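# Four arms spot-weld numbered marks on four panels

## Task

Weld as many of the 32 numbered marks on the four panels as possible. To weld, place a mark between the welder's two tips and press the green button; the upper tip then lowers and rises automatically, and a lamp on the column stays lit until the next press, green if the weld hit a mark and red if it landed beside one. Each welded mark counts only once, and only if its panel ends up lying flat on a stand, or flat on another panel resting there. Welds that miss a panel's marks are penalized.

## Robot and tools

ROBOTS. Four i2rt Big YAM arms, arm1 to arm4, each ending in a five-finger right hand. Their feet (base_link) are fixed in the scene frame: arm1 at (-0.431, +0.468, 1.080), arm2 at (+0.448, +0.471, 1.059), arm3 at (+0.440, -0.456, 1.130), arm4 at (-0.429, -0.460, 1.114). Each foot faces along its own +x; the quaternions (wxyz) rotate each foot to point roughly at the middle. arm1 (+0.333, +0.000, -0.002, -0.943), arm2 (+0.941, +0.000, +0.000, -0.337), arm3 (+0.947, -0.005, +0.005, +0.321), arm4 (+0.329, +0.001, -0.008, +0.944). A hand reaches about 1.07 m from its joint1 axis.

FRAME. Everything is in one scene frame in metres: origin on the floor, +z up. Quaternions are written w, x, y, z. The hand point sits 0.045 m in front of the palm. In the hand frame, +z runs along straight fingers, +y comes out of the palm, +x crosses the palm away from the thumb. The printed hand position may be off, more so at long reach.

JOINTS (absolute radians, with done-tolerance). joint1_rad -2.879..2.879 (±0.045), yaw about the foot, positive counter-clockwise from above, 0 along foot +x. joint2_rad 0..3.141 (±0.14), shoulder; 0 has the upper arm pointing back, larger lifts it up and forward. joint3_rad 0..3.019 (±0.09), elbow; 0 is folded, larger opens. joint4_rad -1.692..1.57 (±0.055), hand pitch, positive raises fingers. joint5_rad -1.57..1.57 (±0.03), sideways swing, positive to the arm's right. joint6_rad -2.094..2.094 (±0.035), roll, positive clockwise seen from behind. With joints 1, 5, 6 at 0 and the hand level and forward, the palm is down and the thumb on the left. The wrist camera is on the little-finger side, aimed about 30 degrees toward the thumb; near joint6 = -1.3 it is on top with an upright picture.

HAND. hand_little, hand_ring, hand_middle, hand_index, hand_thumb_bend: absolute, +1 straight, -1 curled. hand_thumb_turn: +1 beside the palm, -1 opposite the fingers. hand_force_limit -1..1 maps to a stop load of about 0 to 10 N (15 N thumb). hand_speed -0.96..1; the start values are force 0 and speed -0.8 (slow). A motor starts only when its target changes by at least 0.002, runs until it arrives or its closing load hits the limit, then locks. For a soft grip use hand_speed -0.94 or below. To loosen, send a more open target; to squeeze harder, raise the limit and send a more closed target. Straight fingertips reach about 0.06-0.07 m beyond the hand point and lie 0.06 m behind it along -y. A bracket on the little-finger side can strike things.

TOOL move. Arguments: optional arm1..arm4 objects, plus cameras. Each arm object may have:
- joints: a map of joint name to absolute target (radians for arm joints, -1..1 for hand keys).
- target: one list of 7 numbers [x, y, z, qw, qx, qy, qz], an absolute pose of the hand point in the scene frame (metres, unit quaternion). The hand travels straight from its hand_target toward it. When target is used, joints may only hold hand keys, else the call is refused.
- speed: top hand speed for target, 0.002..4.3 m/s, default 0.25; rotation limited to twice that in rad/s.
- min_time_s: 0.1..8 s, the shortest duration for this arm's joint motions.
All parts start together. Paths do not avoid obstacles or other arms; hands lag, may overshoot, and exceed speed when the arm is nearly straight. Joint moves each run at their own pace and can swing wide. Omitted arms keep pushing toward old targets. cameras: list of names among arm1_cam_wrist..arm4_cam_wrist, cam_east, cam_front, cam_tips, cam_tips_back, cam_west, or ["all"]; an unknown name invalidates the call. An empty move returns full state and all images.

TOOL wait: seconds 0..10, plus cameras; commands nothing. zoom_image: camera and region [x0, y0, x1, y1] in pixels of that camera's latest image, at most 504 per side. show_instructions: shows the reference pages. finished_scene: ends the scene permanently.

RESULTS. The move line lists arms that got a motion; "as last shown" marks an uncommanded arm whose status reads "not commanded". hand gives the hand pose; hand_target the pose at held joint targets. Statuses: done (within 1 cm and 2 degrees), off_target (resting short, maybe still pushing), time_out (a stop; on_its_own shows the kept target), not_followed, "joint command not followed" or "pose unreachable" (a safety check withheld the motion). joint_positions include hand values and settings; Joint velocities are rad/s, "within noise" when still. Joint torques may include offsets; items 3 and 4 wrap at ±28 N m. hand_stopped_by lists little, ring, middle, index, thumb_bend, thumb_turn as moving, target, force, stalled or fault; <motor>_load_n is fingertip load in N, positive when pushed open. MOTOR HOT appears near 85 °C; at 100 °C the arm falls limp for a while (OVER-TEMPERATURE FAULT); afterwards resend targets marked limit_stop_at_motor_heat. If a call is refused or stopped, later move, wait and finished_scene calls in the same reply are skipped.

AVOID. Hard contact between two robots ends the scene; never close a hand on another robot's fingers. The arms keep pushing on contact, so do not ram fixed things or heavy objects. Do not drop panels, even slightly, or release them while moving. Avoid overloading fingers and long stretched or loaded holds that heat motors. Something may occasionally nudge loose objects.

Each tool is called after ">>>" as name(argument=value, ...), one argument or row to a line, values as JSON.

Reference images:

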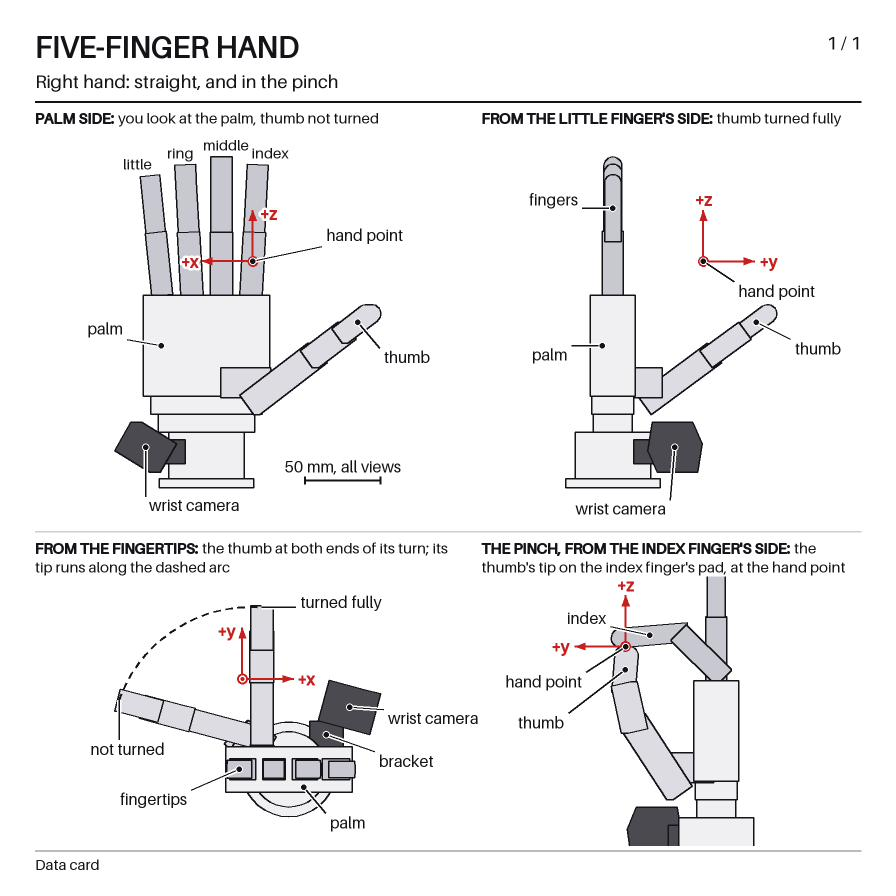

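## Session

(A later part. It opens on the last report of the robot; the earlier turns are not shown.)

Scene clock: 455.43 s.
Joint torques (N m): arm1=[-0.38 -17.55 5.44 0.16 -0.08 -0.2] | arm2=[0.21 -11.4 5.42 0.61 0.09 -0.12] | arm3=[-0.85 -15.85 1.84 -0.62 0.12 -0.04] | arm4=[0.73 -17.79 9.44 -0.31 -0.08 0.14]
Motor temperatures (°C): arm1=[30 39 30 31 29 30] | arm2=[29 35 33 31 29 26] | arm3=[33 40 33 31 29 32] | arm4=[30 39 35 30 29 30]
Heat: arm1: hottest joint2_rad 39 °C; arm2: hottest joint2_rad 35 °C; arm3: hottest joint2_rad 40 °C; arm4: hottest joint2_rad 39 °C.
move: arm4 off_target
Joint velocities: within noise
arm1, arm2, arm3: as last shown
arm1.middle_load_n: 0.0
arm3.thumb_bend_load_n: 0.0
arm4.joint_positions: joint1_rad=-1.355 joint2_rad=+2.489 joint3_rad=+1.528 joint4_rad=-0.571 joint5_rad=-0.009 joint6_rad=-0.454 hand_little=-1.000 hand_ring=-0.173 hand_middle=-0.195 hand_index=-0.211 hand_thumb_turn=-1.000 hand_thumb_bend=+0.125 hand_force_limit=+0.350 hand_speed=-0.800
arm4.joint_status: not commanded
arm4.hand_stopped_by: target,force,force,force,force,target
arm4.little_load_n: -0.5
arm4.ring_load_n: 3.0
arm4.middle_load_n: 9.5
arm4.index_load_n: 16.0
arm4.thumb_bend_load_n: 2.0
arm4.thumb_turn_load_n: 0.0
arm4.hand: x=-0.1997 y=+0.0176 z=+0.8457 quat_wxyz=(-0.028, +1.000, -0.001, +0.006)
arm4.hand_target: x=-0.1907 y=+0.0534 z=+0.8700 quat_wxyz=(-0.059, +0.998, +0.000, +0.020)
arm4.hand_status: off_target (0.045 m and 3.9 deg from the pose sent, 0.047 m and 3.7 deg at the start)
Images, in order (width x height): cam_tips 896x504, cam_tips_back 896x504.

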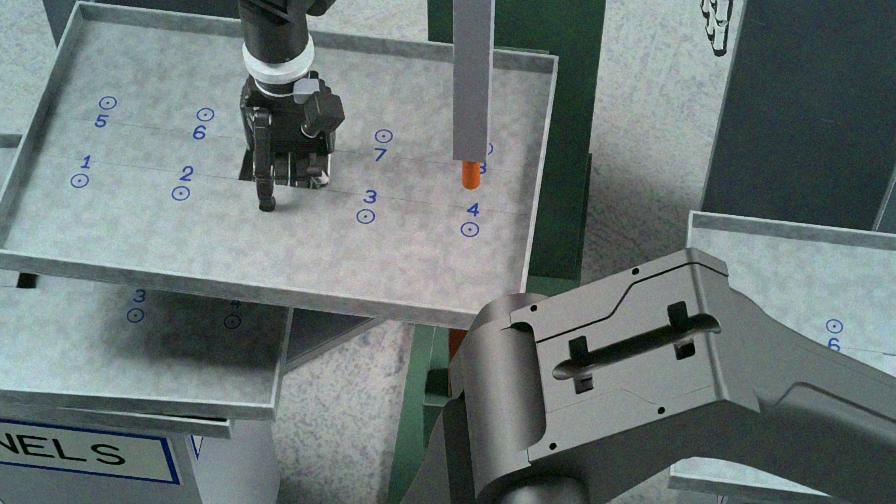

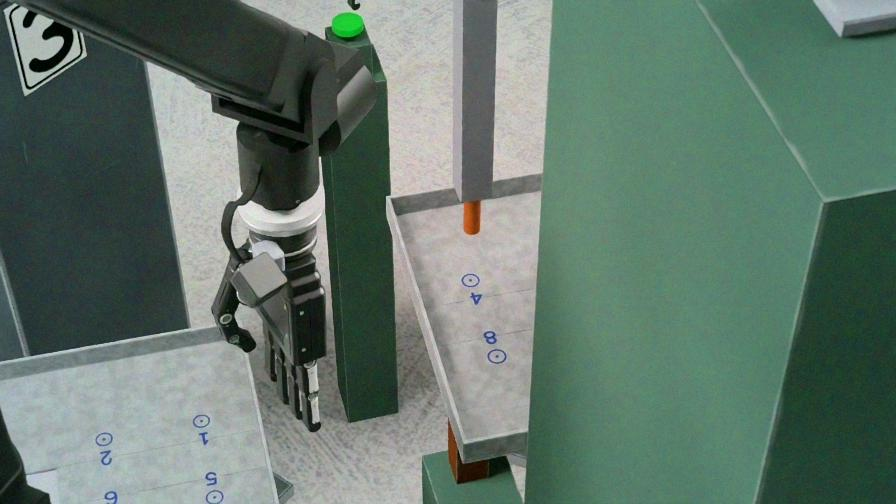

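>>> move(
  arm3={"target": [0.0446, -0.5750, 0.803, 0.0, 0.598, 0.8018, 0.0], "speed": 0.1},
)

>>> move(
  arm3={"target": [0.0446, -0.5750, 0.832, 0.0, 0.598, 0.8018, 0.0], "speed": 0.15},
)

>>> wait(
  seconds=2.0,
  cameras=["cam_front"],
)

>>> move(
  arm4={"target": [-0.0980, 0.0258, 0.878, -0.0570, 0.9970, 0.0, 0.0590], "speed": 0.2},
  cameras=["cam_tips", "cam_tips_back", "cam_west"],
)

Scene clock: 457.07 s.
Joint torques (N m): arm1=[-0.38 -17.61 5.48 0.16 -0.09 -0.2] | arm2=[0.26 -11.4 5.42 0.59 0.09 -0.12] | arm3=[-0.79 -13.68 2.97 0.43 0.12 -0.08] | arm4=[0.85 -17.85 9.44 -0.31 -0.07 0.13]
Motor temperatures (°C): arm1=[30 39 30 31 29 30] | arm2=[29 35 33 31 29 26] | arm3=[33 40 33 31 29 32] | arm4=[30 39 35 30 29 30]
Heat: arm1: hottest joint2_rad 39 °C; arm2: hottest joint2_rad 35 °C; arm3: hottest joint2_rad 40 °C; arm4: hottest joint2_rad 39 °C.
move: arm3 done
Joint velocities: within noise
arm1, arm2, arm4: as last shown
arm3.joint_positions: joint1_rad=+2.716 joint2_rad=+2.480 joint3_rad=+1.198 joint4_rad=-0.309 joint5_rad=+0.009 joint6_rad=-0.061 hand_little=-1.000 hand_ring=-1.000 hand_middle=-0.980 hand_index=+1.000 hand_thumb_turn=+1.000 hand_thumb_bend=+1.000 hand_force_limit=+0.600 hand_speed=+0.000
arm3.joint_status: not commanded
arm3.hand_stopped_by: target,target,target,target,target,target
arm3.little_load_n: 0.0
arm3.ring_load_n: 0.0
arm3.middle_load_n: 0.0
arm3.index_load_n: -2.0
arm3.thumb_bend_load_n: 0.0
arm3.thumb_turn_load_n: 0.0
arm3.hand: x=+0.0500 y=-0.5757 z=+0.8105 quat_wxyz=(+0.004, +0.598, +0.802, +0.004)
arm3.hand_target: x=+0.0447 y=-0.5749 z=+0.8032 quat_wxyz=(+0.000, +0.598, +0.802, +0.000)
arm3.hand_status: done (0.009 m and 0.6 deg from the pose sent, 0.023 m and 0.2 deg at the start)
pictures: none

Scene clock: 458.03 s.
Joint torques (N m): arm1=[-0.38 -17.61 5.44 0.17 -0.08 -0.2] | arm2=[0.09 -11.4 5.46 0.62 0.11 -0.1] | arm3=[-0.67 -16.26 1.61 -0.76 0.1 -0.08] | arm4=[0.79 -17.96 9.32 -0.31 -0.12 0.13]
Motor temperatures (°C): arm1=[30 39 30 31 29 30] | arm2=[29 35 33 31 29 26] | arm3=[33 40 33 31 29 32] | arm4=[30 39 35 30 29 30]
Heat: arm1: hottest joint2_rad 39 °C; arm2: hottest joint2_rad 35 °C; arm3: hottest joint2_rad 40 °C; arm4: hottest joint2_rad 39 °C.
move: arm3 done
Joint velocities: within noise
arm1, arm2, arm4: as last shown
arm3.joint_positions: joint1_rad=+2.716 joint2_rad=+2.441 joint3_rad=+1.184 joint4_rad=-0.319 joint5_rad=+0.009 joint6_rad=-0.061 hand_little=-1.000 hand_ring=-1.000 hand_middle=-0.980 hand_index=+1.000 hand_thumb_turn=+1.000 hand_thumb_bend=+1.000 hand_force_limit=+0.600 hand_speed=+0.000
arm3.joint_status: not commanded
arm3.hand_stopped_by: target,target,target,target,target,target
arm3.little_load_n: 0.0
arm3.ring_load_n: 0.0
arm3.middle_load_n: 0.0
arm3.index_load_n: 0.0
arm3.thumb_bend_load_n: 0.0
arm3.thumb_turn_load_n: 0.0
arm3.hand: x=+0.0443 y=-0.5769 z=+0.8255 quat_wxyz=(-0.001, +0.598, +0.802, -0.002)
arm3.hand_target: x=+0.0446 y=-0.5750 z=+0.8318 quat_wxyz=(+0.000, +0.598, +0.802, +0.000)
arm3.hand_status: done (0.007 m and 0.2 deg from the pose sent, 0.022 m and 0.6 deg at the start)
arm4.joint_positions: joint1_rad=-1.355 joint2_rad=+2.490 joint3_rad=+1.529 joint4_rad=-0.571 joint5_rad=-0.008 joint6_rad=-0.453 hand_little=-1.000 hand_ring=-0.173 hand_middle=-0.195 hand_index=-0.211 hand_thumb_turn=-1.000 hand_thumb_bend=+0.125 hand_force_limit=+0.350 hand_speed=-0.800
arm4.little_load_n: -2.5
arm4.ring_load_n: 2.0
arm4.middle_load_n: 10.5
arm4.index_load_n: 17.5
arm4.thumb_turn_load_n: 0.5
arm4.hand: x=-0.1995 y=+0.0176 z=+0.8451 quat_wxyz=(-0.027, +1.000, -0.001, +0.006)
arm4.hand_target: x=-0.1907 y=+0.0535 z=+0.8701 quat_wxyz=(-0.059, +0.998, +0.000, +0.020)
pictures: none

Scene clock: 460.03 s.
Joint torques (N m): arm1=[-0.5 -17.67 5.48 0.17 -0.08 -0.21] | arm2=[0.26 -11.46 5.46 0.61 0.09 -0.12] | arm3=[-0.5 -15.97 1.87 -0.8 0.11 -0.02] | arm4=[0.85 -17.85 9.22 -0.28 -0.12 0.12]
Motor temperatures (°C): arm1=[30 39 30 31 29 30] | arm2=[29 35 33 31 29 26] | arm3=[33 40 33 31 29 32] | arm4=[30 39 35 30 29 30]
Heat: arm1: hottest joint2_rad 39 °C; arm2: hottest joint2_rad 35 °C; arm3: hottest joint2_rad 40 °C; arm4: hottest joint2_rad 39 °C.
Joint velocities: within noise
arm1.joint_positions: joint1_rad=+0.290 joint2_rad=+2.236 joint3_rad=+1.384 joint4_rad=-0.687 joint5_rad=+0.004 joint6_rad=+0.978 hand_little=+1.000 hand_ring=+1.000 hand_middle=+1.000 hand_index=+1.000 hand_thumb_turn=-1.000 hand_thumb_bend=+0.100 hand_force_limit=+0.200 hand_speed=+0.200
arm1.joint_status: not commanded
arm1.hand_stopped_by: target,target,target,target,target,target
arm1.little_load_n: 0.0
arm1.ring_load_n: 0.0
arm1.middle_load_n: 0.0
arm1.index_load_n: 0.0
arm1.thumb_bend_load_n: 0.0
arm1.thumb_turn_load_n: -0.5
arm1.hand: x=-0.6941 y=-0.0324 z=+0.9118 quat_wxyz=(-0.003, -0.710, -0.704, +0.017)
arm1.hand_target: x=-0.6899 y=-0.0200 z=+0.9004 quat_wxyz=(+0.000, -0.707, -0.707, +0.000)
arm1.hand_status: not commanded
arm2.joint_positions: joint1_rad=-1.607 joint2_rad=+1.664 joint3_rad=+0.849 joint4_rad=-0.783 joint5_rad=-0.003 joint6_rad=+0.601 hand_little=+1.000 hand_ring=+1.000 hand_middle=+1.000 hand_index=+1.000 hand_thumb_turn=-1.000 hand_thumb_bend=-0.500 hand_force_limit=+0.650 hand_speed=-0.300
arm2.joint_status: not commanded
arm2.hand_stopped_by: target,target,target,target,target,target
arm2.little_load_n: 0.0
arm2.ring_load_n: 0.0
arm2.middle_load_n: 0.0
arm2.index_load_n: 0.0
arm2.thumb_bend_load_n: 0.0
arm2.thumb_turn_load_n: 0.0
arm2.hand: x=+0.2625 y=+0.1710 z=+1.0149 quat_wxyz=(-0.002, -0.615, -0.788, -0.013)
arm2.hand_target: x=+0.2604 y=+0.1663 z=+1.0190 quat_wxyz=(+0.000, -0.609, -0.793, +0.000)
arm2.hand_status: not commanded
arm3.joint_positions: joint1_rad=+2.716 joint2_rad=+2.441 joint3_rad=+1.184 joint4_rad=-0.319 joint5_rad=+0.009 joint6_rad=-0.061 hand_little=-1.000 hand_ring=-1.000 hand_middle=-0.980 hand_index=+1.000 hand_thumb_turn=+1.000 hand_thumb_bend=+1.000 hand_force_limit=+0.600 hand_speed=+0.000
arm3.joint_status: not commanded
arm3.hand_stopped_by: target,target,target,target,target,target
arm3.little_load_n: 0.0
arm3.ring_load_n: 0.0
arm3.middle_load_n: 0.0
arm3.index_load_n: 0.0
arm3.thumb_bend_load_n: 0.0
arm3.thumb_turn_load_n: 0.0
arm3.hand: x=+0.0443 y=-0.5769 z=+0.8255 quat_wxyz=(-0.001, +0.598, +0.802, -0.002)
arm3.hand_target: x=+0.0446 y=-0.5750 z=+0.8318 quat_wxyz=(+0.000, +0.598, +0.802, +0.000)
arm3.hand_status: done (0.007 m and 0.2 deg from the pose sent, 0.022 m and 0.6 deg at the start)
arm4.joint_positions: joint1_rad=-1.355 joint2_rad=+2.491 joint3_rad=+1.530 joint4_rad=-0.572 joint5_rad=-0.008 joint6_rad=-0.453 hand_little=-1.000 hand_ring=-0.173 hand_middle=-0.195 hand_index=-0.211 hand_thumb_turn=-1.000 hand_thumb_bend=+0.125 hand_force_limit=+0.350 hand_speed=-0.800
arm4.joint_status: not commanded
arm4.hand_stopped_by: target,force,force,force,force,target
arm4.little_load_n: -0.5
arm4.ring_load_n: 2.5
arm4.middle_load_n: 9.5
arm4.index_load_n: 16.0
arm4.thumb_bend_load_n: 2.0
arm4.thumb_turn_load_n: 0.0
arm4.hand: x=-0.1994 y=+0.0178 z=+0.8451 quat_wxyz=(-0.027, +1.000, -0.001, +0.006)
arm4.hand_target: x=-0.1907 y=+0.0534 z=+0.8700 quat_wxyz=(-0.059, +0.998, +0.000, +0.020)
arm4.hand_status: not commanded
wait: 2.00 s; at rest by 0.27 s
Images, in order (width x height): cam_front 896x504.

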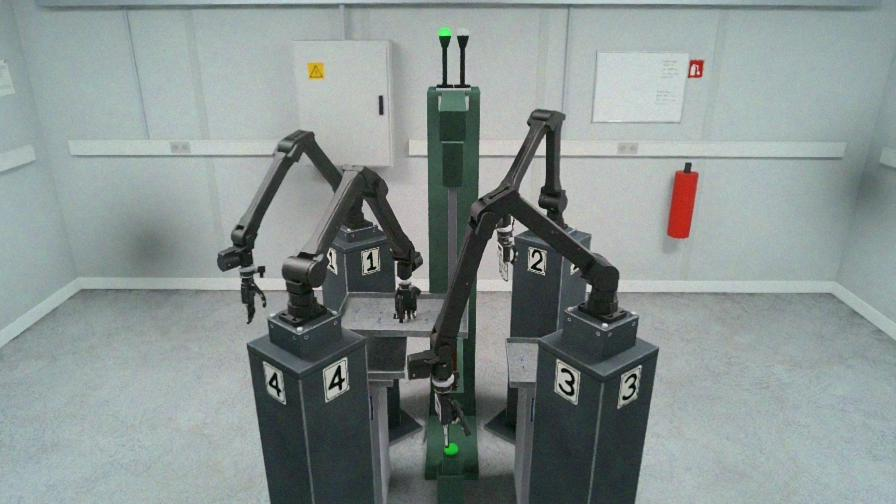

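Scene clock: 461.27 s.
Joint torques (N m): arm1=[-0.44 -17.73 5.45 0.17 -0.08 -0.19] | arm2=[0.38 -11.34 5.5 0.64 0.08 -0.11] | arm3=[-0.56 -15.85 1.72 -0.73 0.16 -0.01] | arm4=[0.91 -18.43 9.54 -0.14 0.02 -0.15]
Motor temperatures (°C): arm1=[30 39 30 31 29 30] | arm2=[29 35 33 31 29 26] | arm3=[33 40 33 31 29 32] | arm4=[30 40 35 30 29 30]
Heat: arm1: hottest joint2_rad 39 °C; arm2: hottest joint2_rad 35 °C; arm3: hottest joint2_rad 40 °C; arm4: hottest joint2_rad 40 °C.
move: arm4 off_target
Joint velocities: within noise
arm1, arm2, arm3: as last shown
arm1.middle_load_n: 0.5
arm1.thumb_turn_load_n: 0.0
arm4.joint_positions: joint1_rad=-1.485 joint2_rad=+2.491 joint3_rad=+1.562 joint4_rad=-0.572 joint5_rad=+0.044 joint6_rad=-0.564 hand_little=-1.000 hand_ring=-0.173 hand_middle=-0.195 hand_index=-0.211 hand_thumb_turn=-1.000 hand_thumb_bend=+0.125 hand_force_limit=+0.350 hand_speed=-0.800
arm4.joint_status: not commanded
arm4.hand_stopped_by: target,force,force,force,force,target
arm4.little_load_n: 0.0
arm4.ring_load_n: 3.0
arm4.middle_load_n: 9.5
arm4.index_load_n: 16.0
arm4.thumb_bend_load_n: 2.0
arm4.thumb_turn_load_n: 0.0
arm4.hand: x=-0.1153 y=-0.0101 z=+0.8508 quat_wxyz=(-0.026, +0.999, -0.012, +0.039)
arm4.hand_target: x=-0.0991 y=+0.0247 z=+0.8790 quat_wxyz=(-0.057, +0.997, +0.000, +0.059)
arm4.hand_status: off_target (0.048 m and 4.5 deg from the pose sent, 0.107 m and 6.9 deg at the start)
Images, in order (width x height): cam_tips 896x504, cam_tips_back 896x504, cam_west 896x504.

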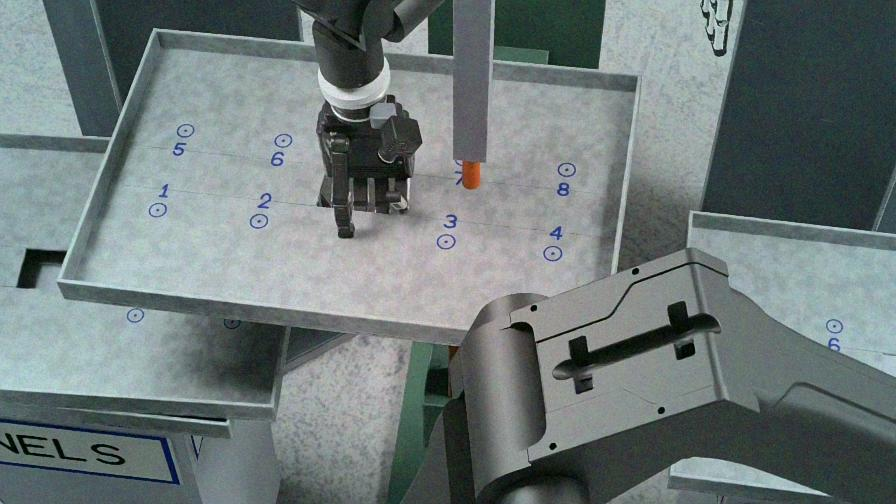

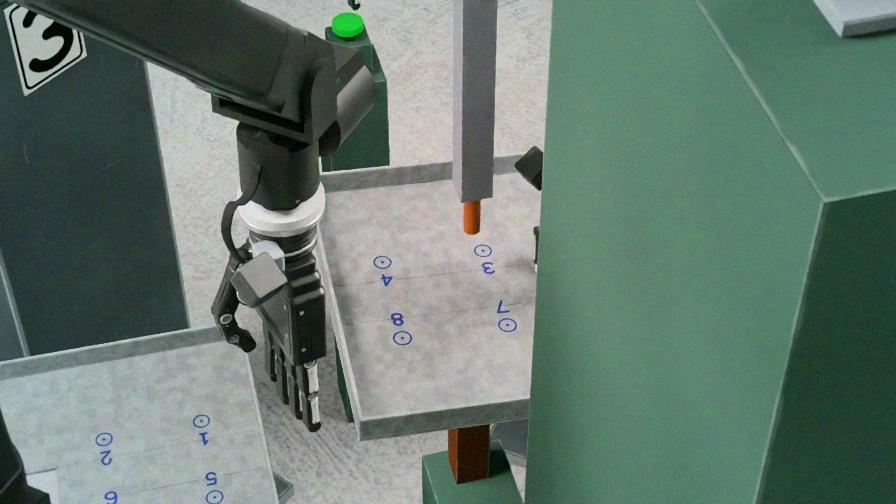

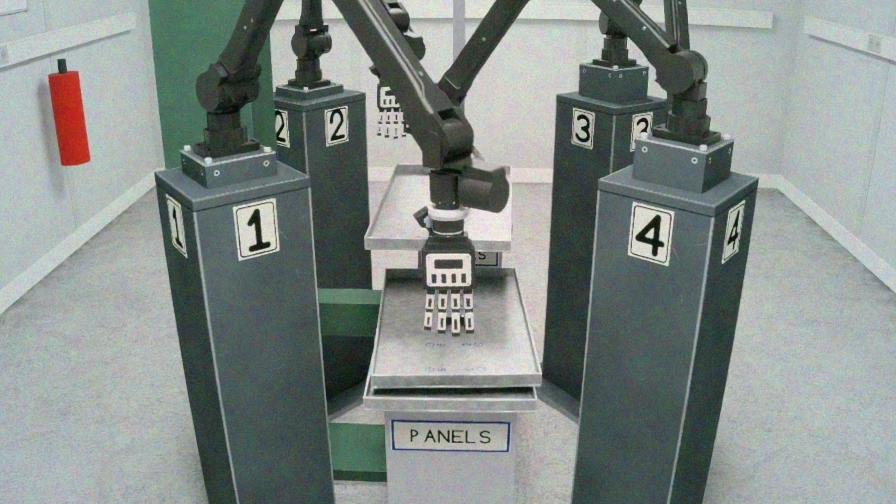

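>>> move(
  arm4={"target": [-0.0782, 0.0520, 0.870, -0.0570, 0.9970, 0.0, 0.0590], "speed": 0.1},
  cameras=["cam_tips", "cam_tips_back"],
)

>>> zoom_image(
  camera="cam_tips",
  region=[380, 90, 520, 290],
)

>>> zoom_image(
  camera="cam_tips_back",
  region=[380, 180, 560, 360],
)

Scene clock: 462.70 s.
Joint torques (N m): arm1=[-0.44 -17.55 5.44 0.16 -0.08 -0.2] | arm2=[0.21 -11.52 5.38 0.55 0.07 -0.11] | arm3=[-0.21 -15.91 1.7 -0.76 0.11 -0.07] | arm4=[0.5 -19.37 10.4 -0.25 0.01 -0.12]
Motor temperatures (°C): arm1=[30 39 30 31 29 30] | arm2=[29 35 33 31 29 26] | arm3=[33 40 33 31 29 32] | arm4=[30 39 35 30 29 30]
Heat: arm1: hottest joint2_rad 39 °C; arm2: hottest joint2_rad 35 °C; arm3: hottest joint2_rad 40 °C; arm4: hottest joint2_rad 39 °C.
move: arm4 off_target
Joint velocities: within noise
arm1, arm2, arm3: as last shown
arm1.middle_load_n: 0.0
arm3.little_load_n: 0.5
arm4.joint_positions: joint1_rad=-1.485 joint2_rad=+2.567 joint3_rad=+1.703 joint4_rad=-0.638 joint5_rad=+0.044 joint6_rad=-0.568 hand_little=-1.000 hand_ring=-0.173 hand_middle=-0.195 hand_index=-0.211 hand_thumb_turn=-1.000 hand_thumb_bend=+0.125 hand_force_limit=+0.350 hand_speed=-0.800
arm4.joint_status: not commanded
arm4.hand_stopped_by: target,force,force,force,force,target
arm4.little_load_n: -0.5
arm4.ring_load_n: 3.5
arm4.middle_load_n: 10.0
arm4.index_load_n: 16.0
arm4.thumb_bend_load_n: 2.0
arm4.thumb_turn_load_n: 0.5
arm4.hand: x=-0.0975 y=+0.0164 z=+0.8404 quat_wxyz=(-0.026, +0.999, -0.009, +0.039)
arm4.hand_target: x=-0.0792 y=+0.0508 z=+0.8714 quat_wxyz=(-0.057, +0.997, +0.000, +0.059)
arm4.hand_status: off_target (0.050 m and 4.4 deg from the pose sent, 0.075 m and 4.5 deg at the start)
Images, in order (width x height): cam_tips 896x504, cam_tips_back 896x504.

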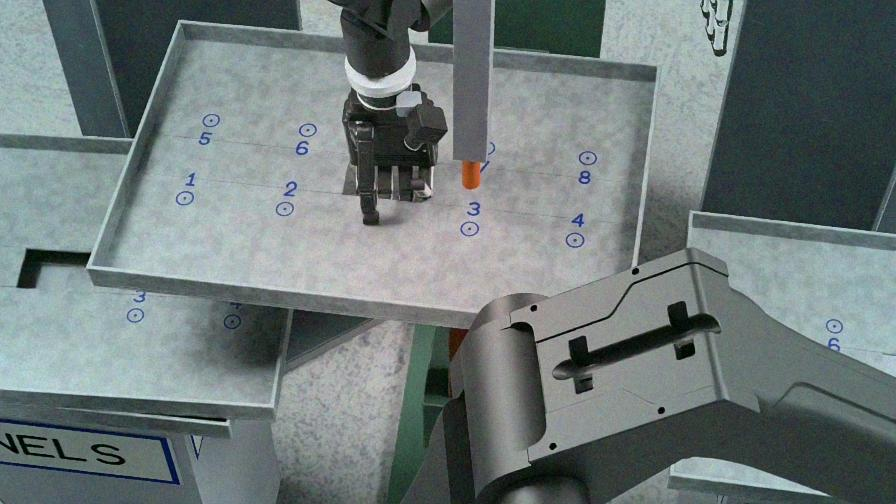

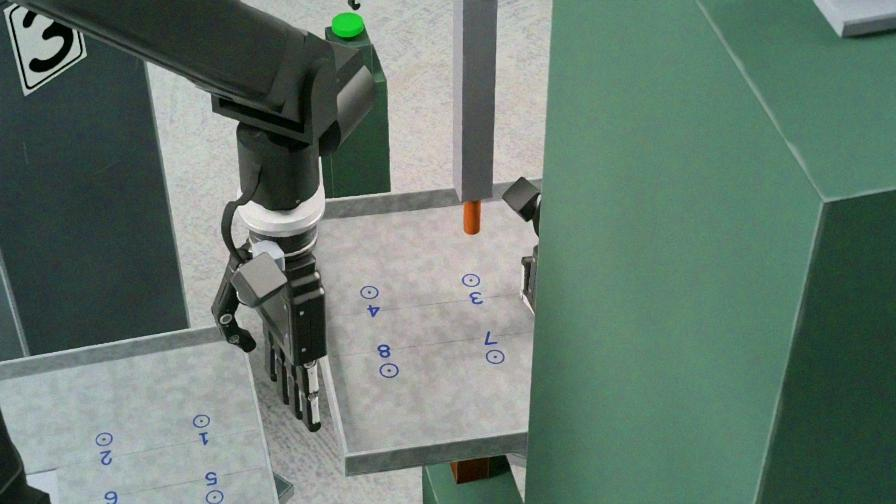

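Scaled by 2.520.

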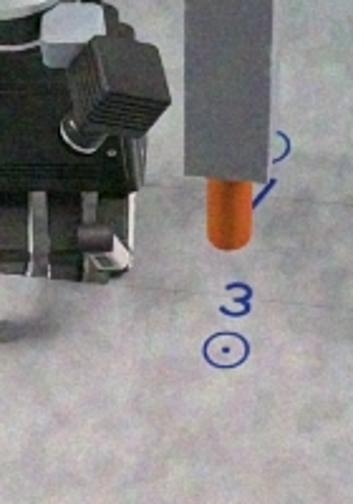

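Scaled by 2.800.

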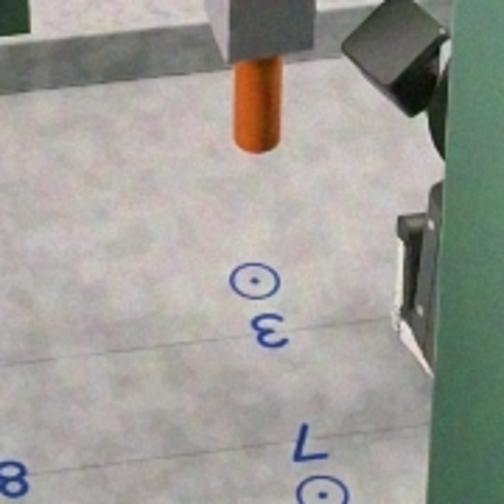

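>>> move(
  arm3={"target": [0.0446, -0.5750, 0.803, 0.0, 0.598, 0.8018, 0.0], "speed": 0.1},
)

>>> move(
  arm3={"joints": {"joint1_rad": 2.7, "joint2_rad": 1.7, "joint3_rad": 0.7, "joint4_rad": -0.57, "hand_little": 1.0, "hand_ring": 1.0, "hand_middle": 1.0, "hand_thumb_turn": -1.0, "hand_thumb_bend": -0.3, "hand_speed": 0.0}, "min_time_s": 1.0},
  arm1={"target": [-0.650, -0.0240, 0.990, -0.0764, 0.6782, 0.7274, -0.0713], "speed": 0.25, "joints": {"hand_thumb_bend": -0.3, "hand_speed": 0.0}},
  arm2={"target": [0.300, -0.0260, 0.940, 0.005, 0.7071, 0.7071, -0.0149], "speed": 0.25, "joints": {"hand_thumb_bend": -0.3, "hand_speed": 0.0}},
)

>>> wait(
  seconds=1.6,
  cameras=["cam_front", "cam_tips_back", "cam_west"],
)

Scene clock: 469.07 s.
Joint torques (N m): arm1=[-0.44 -17.67 5.45 0.14 -0.08 -0.2] | arm2=[0.44 -11.4 5.41 0.65 0.1 -0.14] | arm3=[-0.85 -13.74 3.02 0.62 0.1 -0.09] | arm4=[0.38 -19.37 10.4 -0.24 0.01 -0.12]
Motor temperatures (°C): arm1=[30 39 30 31 29 30] | arm2=[29 35 33 31 29 26] | arm3=[33 40 33 30 29 32] | arm4=[30 39 36 30 29 30]
Heat: arm1: hottest joint2_rad 39 °C; arm2: hottest joint2_rad 35 °C; arm3: hottest joint2_rad 40 °C; arm4: hottest joint2_rad 39 °C.
move: arm3 done
Joint velocities: within noise
arm1, arm2, arm4: as last shown
arm3.joint_positions: joint1_rad=+2.716 joint2_rad=+2.480 joint3_rad=+1.198 joint4_rad=-0.308 joint5_rad=+0.009 joint6_rad=-0.061 hand_little=-1.000 hand_ring=-1.000 hand_middle=-0.980 hand_index=+1.000 hand_thumb_turn=+1.000 hand_thumb_bend=+1.000 hand_force_limit=+0.600 hand_speed=+0.000
arm3.joint_status: not commanded
arm3.hand_stopped_by: target,target,target,target,target,target
arm3.little_load_n: 0.0
arm3.ring_load_n: 0.0
arm3.middle_load_n: 0.0
arm3.index_load_n: -2.0
arm3.thumb_bend_load_n: 0.0
arm3.thumb_turn_load_n: 0.0
arm3.hand: x=+0.0499 y=-0.5757 z=+0.8104 quat_wxyz=(+0.004, +0.598, +0.802, +0.004)
arm3.hand_target: x=+0.0448 y=-0.5749 z=+0.8032 quat_wxyz=(+0.000, +0.598, +0.802, +0.000)
arm3.hand_status: done (0.009 m and 0.6 deg from the pose sent, 0.023 m and 0.2 deg at the start)
arm4.middle_load_n: 9.5
arm4.thumb_bend_load_n: 2.5
arm4.thumb_turn_load_n: 0.0
pictures: none

Scene clock: 470.80 s.
Joint torques (N m): arm1=[0.21 -16.56 6.19 0.27 0.15 0.12] | arm2=[0.15 -14.1 7.31 0.39 0.09 0.01] | arm3=[-1.32 -9.11 4.46 -0.31 0.1 -0.05] | arm4=[0.5 -19.02 10.17 0.29 0.15 -0.11]
Motor temperatures (°C): arm1=[30 39 30 31 29 30] | arm2=[29 35 33 31 29 26] | arm3=[33 40 33 30 29 32] | arm4=[30 39 36 30 29 30]
Heat: arm1: hottest joint2_rad 39 °C; arm2: hottest joint2_rad 35 °C; arm3: hottest joint2_rad 40 °C; arm4: hottest joint2_rad 39 °C.
move: arm1 done; arm2 off_target; arm3 done
Joint velocities: within noise
arm1.joint_positions: joint1_rad=+0.414 joint2_rad=+1.989 joint3_rad=+1.246 joint4_rad=-0.709 joint5_rad=+0.188 joint6_rad=+1.002 hand_little=+1.000 hand_ring=+1.000 hand_middle=+1.000 hand_index=+1.000 hand_thumb_turn=-1.000 hand_thumb_bend=-0.300 hand_force_limit=+0.200 hand_speed=+0.000
arm1.joint_status: all done
arm1.hand_stopped_by: target,target,target,target,target,target
arm1.little_load_n: 0.0
arm1.ring_load_n: 0.0
arm1.middle_load_n: 0.0
arm1.index_load_n: 0.0
arm1.thumb_bend_load_n: 0.0
arm1.thumb_turn_load_n: 0.0
arm1.hand: x=-0.6552 y=-0.0299 z=+0.9957 quat_wxyz=(+0.073, -0.674, -0.730, +0.081)
arm1.hand_target: x=-0.6501 y=-0.0239 z=+0.9900 quat_wxyz=(+0.076, -0.678, -0.727, +0.071)
arm1.hand_status: done (0.010 m and 1.3 deg from the pose sent, 0.090 m and 11.9 deg at the start)
arm2.joint_positions: joint1_rad=-1.305 joint2_rad=+2.027 joint3_rad=+1.147 joint4_rad=-0.686 joint5_rad=-0.002 joint6_rad=+1.142 hand_little=+1.000 hand_ring=+1.000 hand_middle=+1.000 hand_index=+1.000 hand_thumb_turn=-1.000 hand_thumb_bend=-0.300 hand_force_limit=+0.650 hand_speed=+0.000
arm2.joint_status: all done
arm2.hand_stopped_by: target,target,target,target,target,target
arm2.little_load_n: 0.0
arm2.ring_load_n: 0.0
arm2.middle_load_n: 0.0
arm2.index_load_n: 0.0
arm2.thumb_bend_load_n: 0.0
arm2.thumb_turn_load_n: 0.0
arm2.hand: x=+0.3054 y=-0.0105 z=+0.9367 quat_wxyz=(-0.002, -0.705, -0.709, +0.002)
arm2.hand_target: x=+0.3001 y=-0.0256 z=+0.9402 quat_wxyz=(-0.005, -0.707, -0.707, +0.015)
arm2.hand_status: off_target (0.017 m and 1.5 deg from the pose sent, 0.214 m and 14.4 deg at the start)
arm3.joint_positions: joint1_rad=+2.710 joint2_rad=+1.699 joint3_rad=+0.694 joint4_rad=-0.564 joint5_rad=+0.009 joint6_rad=-0.061 hand_little=+1.000 hand_ring=+1.000 hand_middle=+1.000 hand_index=+1.000 hand_thumb_turn=-1.000 hand_thumb_bend=-0.300 hand_force_limit=+0.600 hand_speed=+0.000
arm3.joint_status: all done
arm3.hand_stopped_by: target,target,target,target,target,target
arm3.little_load_n: 0.0
arm3.ring_load_n: 0.0
arm3.middle_load_n: 0.0
arm3.index_load_n: 0.0
arm3.thumb_bend_load_n: 0.0
arm3.thumb_turn_load_n: 0.0
arm3.hand: x=+0.1705 y=-0.5436 z=+1.0394 quat_wxyz=(-0.003, +0.600, +0.800, -0.005)
arm3.hand_target: x=+0.1680 y=-0.5407 z=+1.0404 quat_wxyz=(-0.003, +0.603, +0.798, -0.004)
arm3.hand_status: not commanded
arm4: as last shown
arm4.joint_positions: joint1_rad=-1.486 joint2_rad=+2.562 joint3_rad=+1.706 joint4_rad=-0.652 joint5_rad=+0.040 joint6_rad=-0.569 hand_little=-1.000 hand_ring=-0.172 hand_middle=-0.195 hand_index=-0.211 hand_thumb_turn=-1.000 hand_thumb_bend=+0.125 hand_force_limit=+0.350 hand_speed=-0.800
arm4.little_load_n: 0.0
arm4.ring_load_n: 11.5
arm4.middle_load_n: 12.5
arm4.index_load_n: 8.0
arm4.thumb_bend_load_n: 3.0
arm4.hand: x=-0.0983 y=+0.0159 z=+0.8439 quat_wxyz=(-0.023, +0.999, -0.009, +0.035)
arm4.hand_target: x=-0.0795 y=+0.0506 z=+0.8711 quat_wxyz=(-0.057, +0.997, +0.000, +0.059)
pictures: none

Scene clock: 472.40 s.
Joint torques (N m): arm1=[0.26 -16.5 6.2 0.27 0.16 0.12] | arm2=[-0.15 -14.45 7.24 0.35 0.1 0.05] | arm3=[-1.14 -8.35 4.55 -0.31 0.15 -0.07] | arm4=[0.5 -19.37 10.11 0.16 0.05 -0.09]
Motor temperatures (°C): arm1=[30 39 30 31 29 30] | arm2=[29 35 33 31 29 26] | arm3=[33 39 33 30 29 32] | arm4=[30 39 36 30 29 30]
Heat: arm1: hottest joint2_rad 39 °C; arm2: hottest joint2_rad 35 °C; arm3: hottest joint2_rad 39 °C; arm4: hottest joint2_rad 39 °C.
Joint velocities: within noise
arm1.joint_positions: joint1_rad=+0.414 joint2_rad=+1.989 joint3_rad=+1.246 joint4_rad=-0.709 joint5_rad=+0.188 joint6_rad=+1.002 hand_little=+1.000 hand_ring=+1.000 hand_middle=+1.000 hand_index=+1.000 hand_thumb_turn=-1.000 hand_thumb_bend=-0.300 hand_force_limit=+0.200 hand_speed=+0.000
arm1.joint_status: all done
arm1.hand_stopped_by: target,target,target,target,target,target
arm1.little_load_n: 0.5
arm1.ring_load_n: 0.0
arm1.middle_load_n: 0.0
arm1.index_load_n: 0.0
arm1.thumb_bend_load_n: 0.0
arm1.thumb_turn_load_n: -0.5
arm1.hand: x=-0.6552 y=-0.0299 z=+0.9957 quat_wxyz=(+0.073, -0.674, -0.730, +0.081)
arm1.hand_target: x=-0.6501 y=-0.0239 z=+0.9900 quat_wxyz=(+0.076, -0.678, -0.727, +0.071)
arm1.hand_status: done (0.010 m and 1.3 deg from the pose sent, 0.090 m and 11.9 deg at the start)
arm2.joint_positions: joint1_rad=-1.305 joint2_rad=+2.027 joint3_rad=+1.147 joint4_rad=-0.686 joint5_rad=-0.002 joint6_rad=+1.143 hand_little=+1.000 hand_ring=+1.000 hand_middle=+1.000 hand_index=+1.000 hand_thumb_turn=-1.000 hand_thumb_bend=-0.300 hand_force_limit=+0.650 hand_speed=+0.000
arm2.joint_status: all done
arm2.hand_stopped_by: target,target,target,target,target,target
arm2.little_load_n: 0.0
arm2.ring_load_n: 0.0
arm2.middle_load_n: 0.0
arm2.index_load_n: 0.0
arm2.thumb_bend_load_n: 0.0
arm2.thumb_turn_load_n: 0.0
arm2.hand: x=+0.3054 y=-0.0106 z=+0.9367 quat_wxyz=(-0.002, -0.705, -0.709, +0.002)
arm2.hand_target: x=+0.3001 y=-0.0256 z=+0.9402 quat_wxyz=(-0.005, -0.707, -0.707, +0.015)
arm2.hand_status: off_target (0.017 m and 1.5 deg from the pose sent, 0.214 m and 14.4 deg at the start)
arm3.joint_positions: joint1_rad=+2.710 joint2_rad=+1.699 joint3_rad=+0.694 joint4_rad=-0.564 joint5_rad=+0.009 joint6_rad=-0.061 hand_little=+1.000 hand_ring=+1.000 hand_middle=+1.000 hand_index=+1.000 hand_thumb_turn=-1.000 hand_thumb_bend=-0.300 hand_force_limit=+0.600 hand_speed=+0.000
arm3.joint_status: all done
arm3.hand_stopped_by: target,target,target,target,target,target
arm3.little_load_n: 0.0
arm3.ring_load_n: 0.0
arm3.middle_load_n: 0.0
arm3.index_load_n: 0.0
arm3.thumb_bend_load_n: 0.0
arm3.thumb_turn_load_n: 0.0
arm3.hand: x=+0.1705 y=-0.5436 z=+1.0394 quat_wxyz=(-0.003, +0.600, +0.800, -0.005)
arm3.hand_target: x=+0.1680 y=-0.5407 z=+1.0404 quat_wxyz=(-0.003, +0.603, +0.798, -0.004)
arm3.hand_status: not commanded
arm4.joint_positions: joint1_rad=-1.486 joint2_rad=+2.567 joint3_rad=+1.706 joint4_rad=-0.649 joint5_rad=+0.043 joint6_rad=-0.571 hand_little=-1.000 hand_ring=-0.173 hand_middle=-0.195 hand_index=-0.211 hand_thumb_turn=-1.000 hand_thumb_bend=+0.125 hand_force_limit=+0.350 hand_speed=-0.800
arm4.joint_status: not commanded
arm4.hand_stopped_by: target,force,force,force,force,target
arm4.little_load_n: -0.5
arm4.ring_load_n: 3.0
arm4.middle_load_n: 9.5
arm4.index_load_n: 16.0
arm4.thumb_bend_load_n: 2.0
arm4.thumb_turn_load_n: 0.0
arm4.hand: x=-0.0984 y=+0.0146 z=+0.8410 quat_wxyz=(-0.022, +0.999, -0.008, +0.036)
arm4.hand_target: x=-0.0794 y=+0.0507 z=+0.8713 quat_wxyz=(-0.057, +0.997, +0.000, +0.059)
arm4.hand_status: not commanded
wait: 1.60 s; at rest by 0.80 s
Images, in order (width x height): cam_front 896x504, cam_tips_back 896x504, cam_west 896x504.

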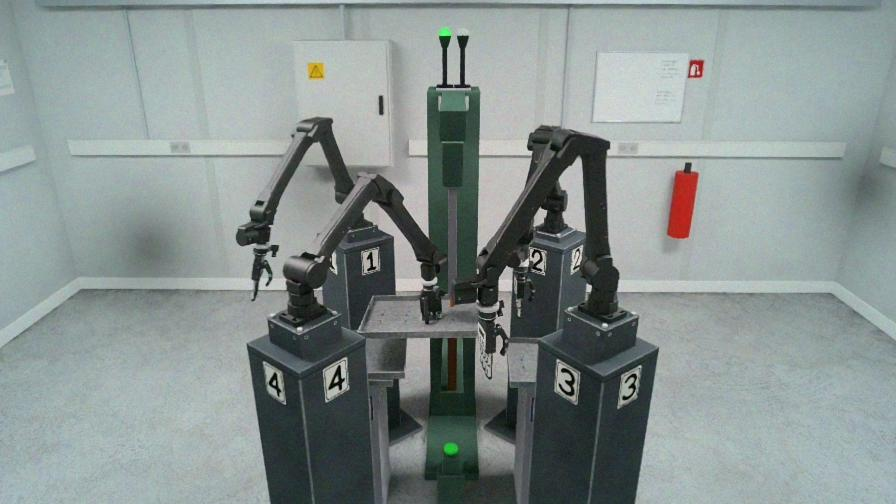

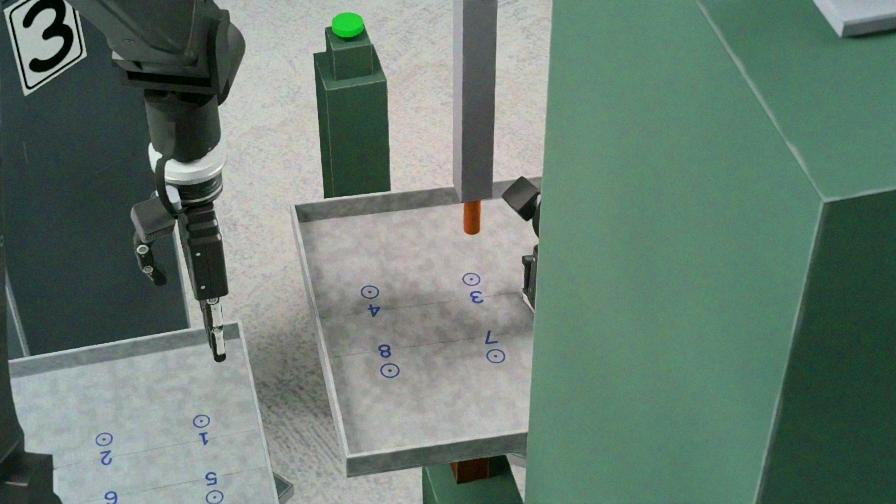

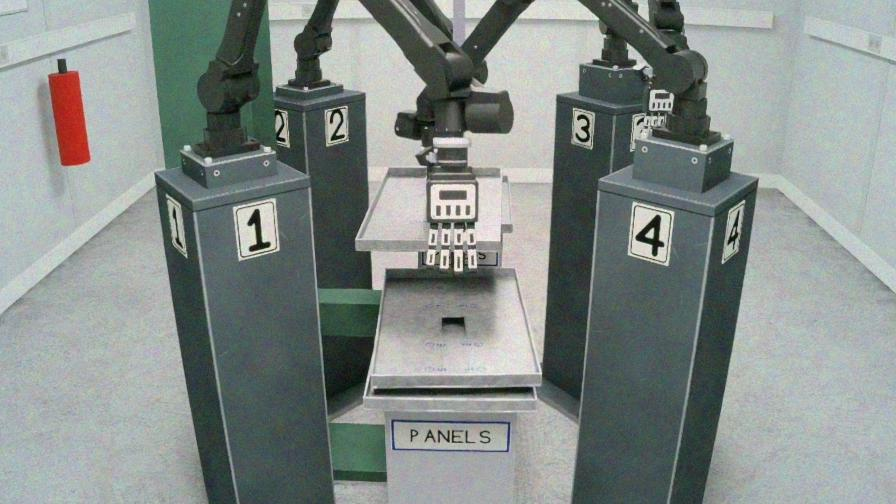

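>>> move(
  cameras=["cam_front","cam_east","cam_west","arm4_cam_wrist","cam_tips"],
)

Scene clock: 473.80 s.
Joint torques (N m): arm1=[0.38 -16.56 6.19 0.25 0.16 0.13] | arm2=[-0.03 -14.21 7.28 0.34 0.07 0.04] | arm3=[-1.14 -8.29 4.41 -0.43 0.13 -0.06] | arm4=[0.5 -19.43 10.11 0.17 0.06 -0.09]
Motor temperatures (°C): arm1=[30 39 30 31 29 30] | arm2=[29 35 33 31 29 26] | arm3=[33 39 33 30 29 32] | arm4=[30 39 36 30 29 30]
Heat: arm1: hottest joint2_rad 39 °C; arm2: hottest joint2_rad 35 °C; arm3: hottest joint2_rad 39 °C; arm4: hottest joint2_rad 39 °C.
Joint velocities: within noise
arm1.joint_positions: joint1_rad=+0.414 joint2_rad=+1.989 joint3_rad=+1.246 joint4_rad=-0.709 joint5_rad=+0.188 joint6_rad=+1.002 hand_little=+1.000 hand_ring=+1.000 hand_middle=+1.000 hand_index=+1.000 hand_thumb_turn=-1.000 hand_thumb_bend=-0.300 hand_force_limit=+0.200 hand_speed=+0.000
arm1.joint_status: all done
arm1.hand_stopped_by: target,target,target,target,target,target
arm1.little_load_n: 0.0
arm1.ring_load_n: 0.0
arm1.middle_load_n: 0.0
arm1.index_load_n: 0.0
arm1.thumb_bend_load_n: 0.0
arm1.thumb_turn_load_n: 0.0
arm1.hand: x=-0.6552 y=-0.0299 z=+0.9957 quat_wxyz=(+0.073, -0.674, -0.730, +0.081) (m; scene frame)
arm1.hand_target: x=-0.6501 y=-0.0239 z=+0.9900 quat_wxyz=(+0.076, -0.678, -0.727, +0.071) (m; scene frame)
arm1.hand_status: done (0.010 m and 1.3 deg from the pose sent, 0.090 m and 11.9 deg at the start)
arm2.joint_positions: joint1_rad=-1.305 joint2_rad=+2.027 joint3_rad=+1.147 joint4_rad=-0.686 joint5_rad=-0.002 joint6_rad=+1.143 hand_little=+1.000 hand_ring=+1.000 hand_middle=+1.000 hand_index=+1.000 hand_thumb_turn=-1.000 hand_thumb_bend=-0.300 hand_force_limit=+0.650 hand_speed=+0.000
arm2.joint_status: all done
arm2.hand_stopped_by: target,target,target,target,target,target
arm2.little_load_n: 0.0
arm2.ring_load_n: 0.0
arm2.middle_load_n: 0.0
arm2.index_load_n: 0.0
arm2.thumb_bend_load_n: 0.0
arm2.thumb_turn_load_n: 0.0
arm2.hand: x=+0.3054 y=-0.0106 z=+0.9367 quat_wxyz=(-0.002, -0.705, -0.709, +0.002) (m; scene frame)
arm2.hand_target: x=+0.3001 y=-0.0256 z=+0.9402 quat_wxyz=(-0.005, -0.707, -0.707, +0.015) (m; scene frame)
arm2.hand_status: off_target (0.017 m and 1.5 deg from the pose sent, 0.214 m and 14.4 deg at the start)
arm3.joint_positions: joint1_rad=+2.710 joint2_rad=+1.699 joint3_rad=+0.694 joint4_rad=-0.564 joint5_rad=+0.009 joint6_rad=-0.061 hand_little=+1.000 hand_ring=+1.000 hand_middle=+1.000 hand_index=+1.000 hand_thumb_turn=-1.000 hand_thumb_bend=-0.300 hand_force_limit=+0.600 hand_speed=+0.000
arm3.joint_status: all done
arm3.hand_stopped_by: target,target,target,target,target,target
arm3.little_load_n: 0.0
arm3.ring_load_n: 0.0
arm3.middle_load_n: 0.0
arm3.index_load_n: 0.0
arm3.thumb_bend_load_n: 0.5
arm3.thumb_turn_load_n: 0.0
arm3.hand: x=+0.1705 y=-0.5436 z=+1.0394 quat_wxyz=(-0.003, +0.600, +0.800, -0.005) (m; scene frame)
arm3.hand_target: x=+0.1680 y=-0.5407 z=+1.0404 quat_wxyz=(-0.003, +0.603, +0.798, -0.004) (m; scene frame)
arm3.hand_status: not commanded
arm4.joint_positions: joint1_rad=-1.486 joint2_rad=+2.567 joint3_rad=+1.706 joint4_rad=-0.649 joint5_rad=+0.043 joint6_rad=-0.571 hand_little=-1.000 hand_ring=-0.173 hand_middle=-0.195 hand_index=-0.211 hand_thumb_turn=-1.000 hand_thumb_bend=+0.125 hand_force_limit=+0.350 hand_speed=-0.800
arm4.joint_status: not commanded
arm4.hand_stopped_by: target,force,force,force,force,target
arm4.little_load_n: 0.0
arm4.ring_load_n: 3.5
arm4.middle_load_n: 9.5
arm4.index_load_n: 16.0
arm4.thumb_bend_load_n: 2.0
arm4.thumb_turn_load_n: 0.0
arm4.hand: x=-0.0984 y=+0.0146 z=+0.8410 quat_wxyz=(-0.022, +0.999, -0.008, +0.036) (m; scene frame)
arm4.hand_target: x=-0.0794 y=+0.0507 z=+0.8713 quat_wxyz=(-0.057, +0.997, +0.000, +0.059) (m; scene frame)
arm4.hand_status: not commanded
pictures: arm4_cam_wrist, cam_east, cam_front, cam_tips, cam_west
Images, in order (width x height): arm4_cam_wrist 896x504, cam_east 896x504, cam_front 896x504, cam_tips 896x504, cam_west 896x504.

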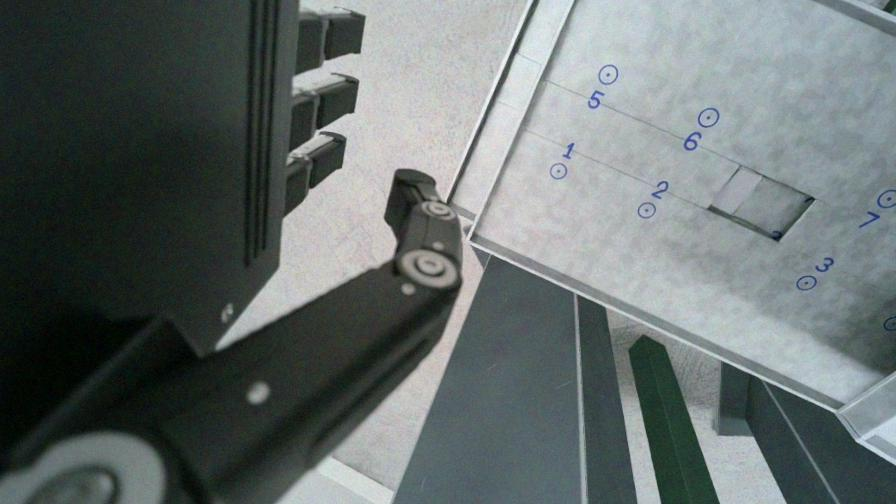

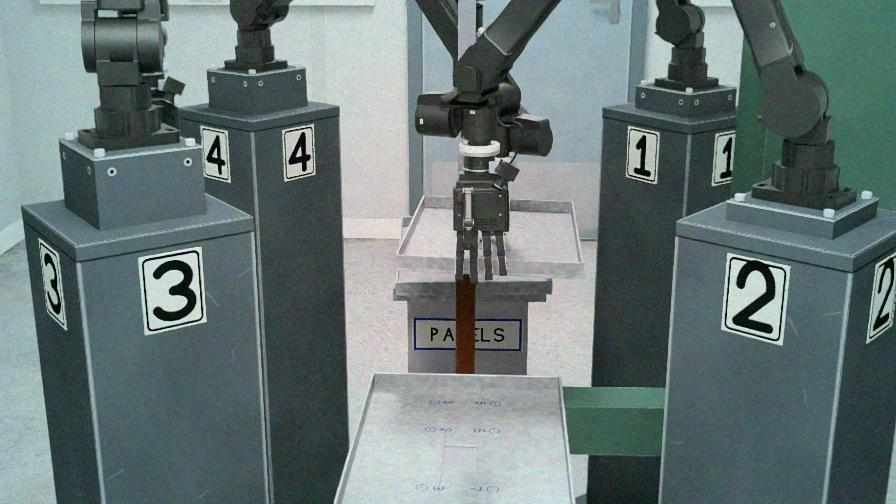

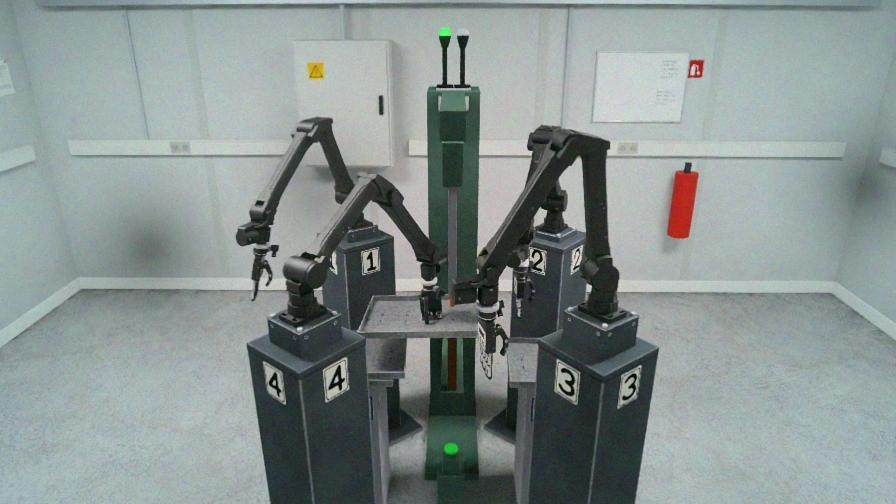

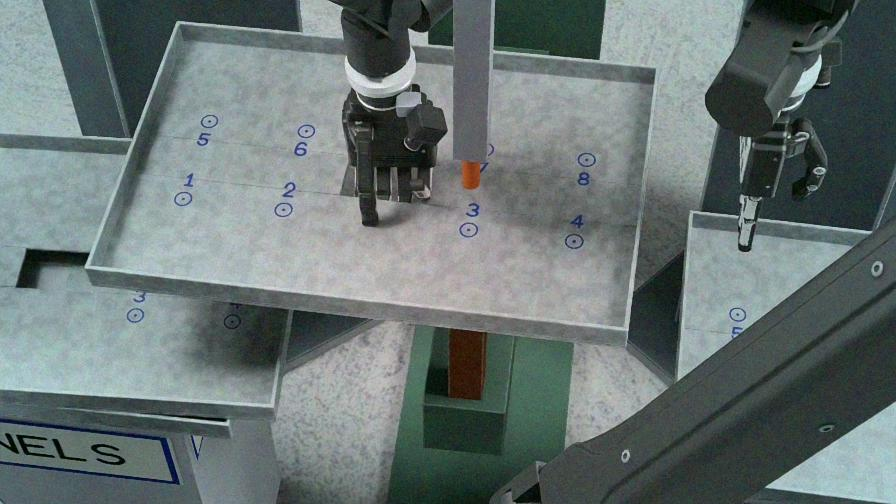

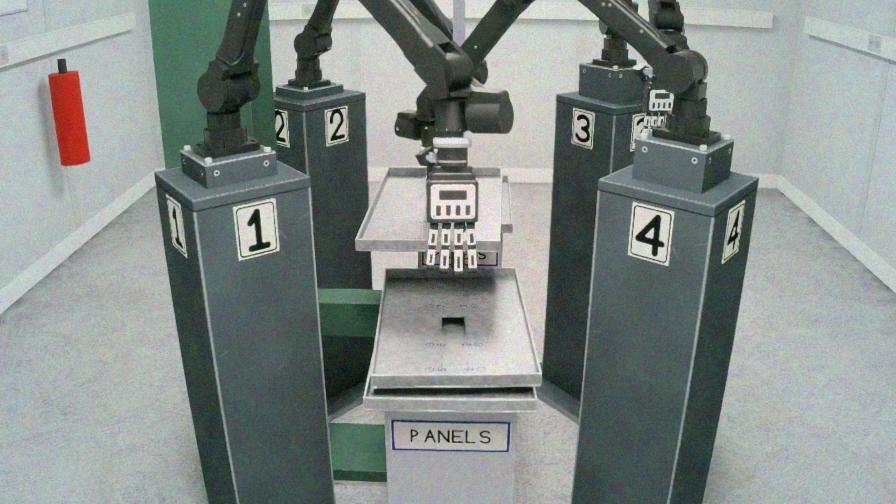

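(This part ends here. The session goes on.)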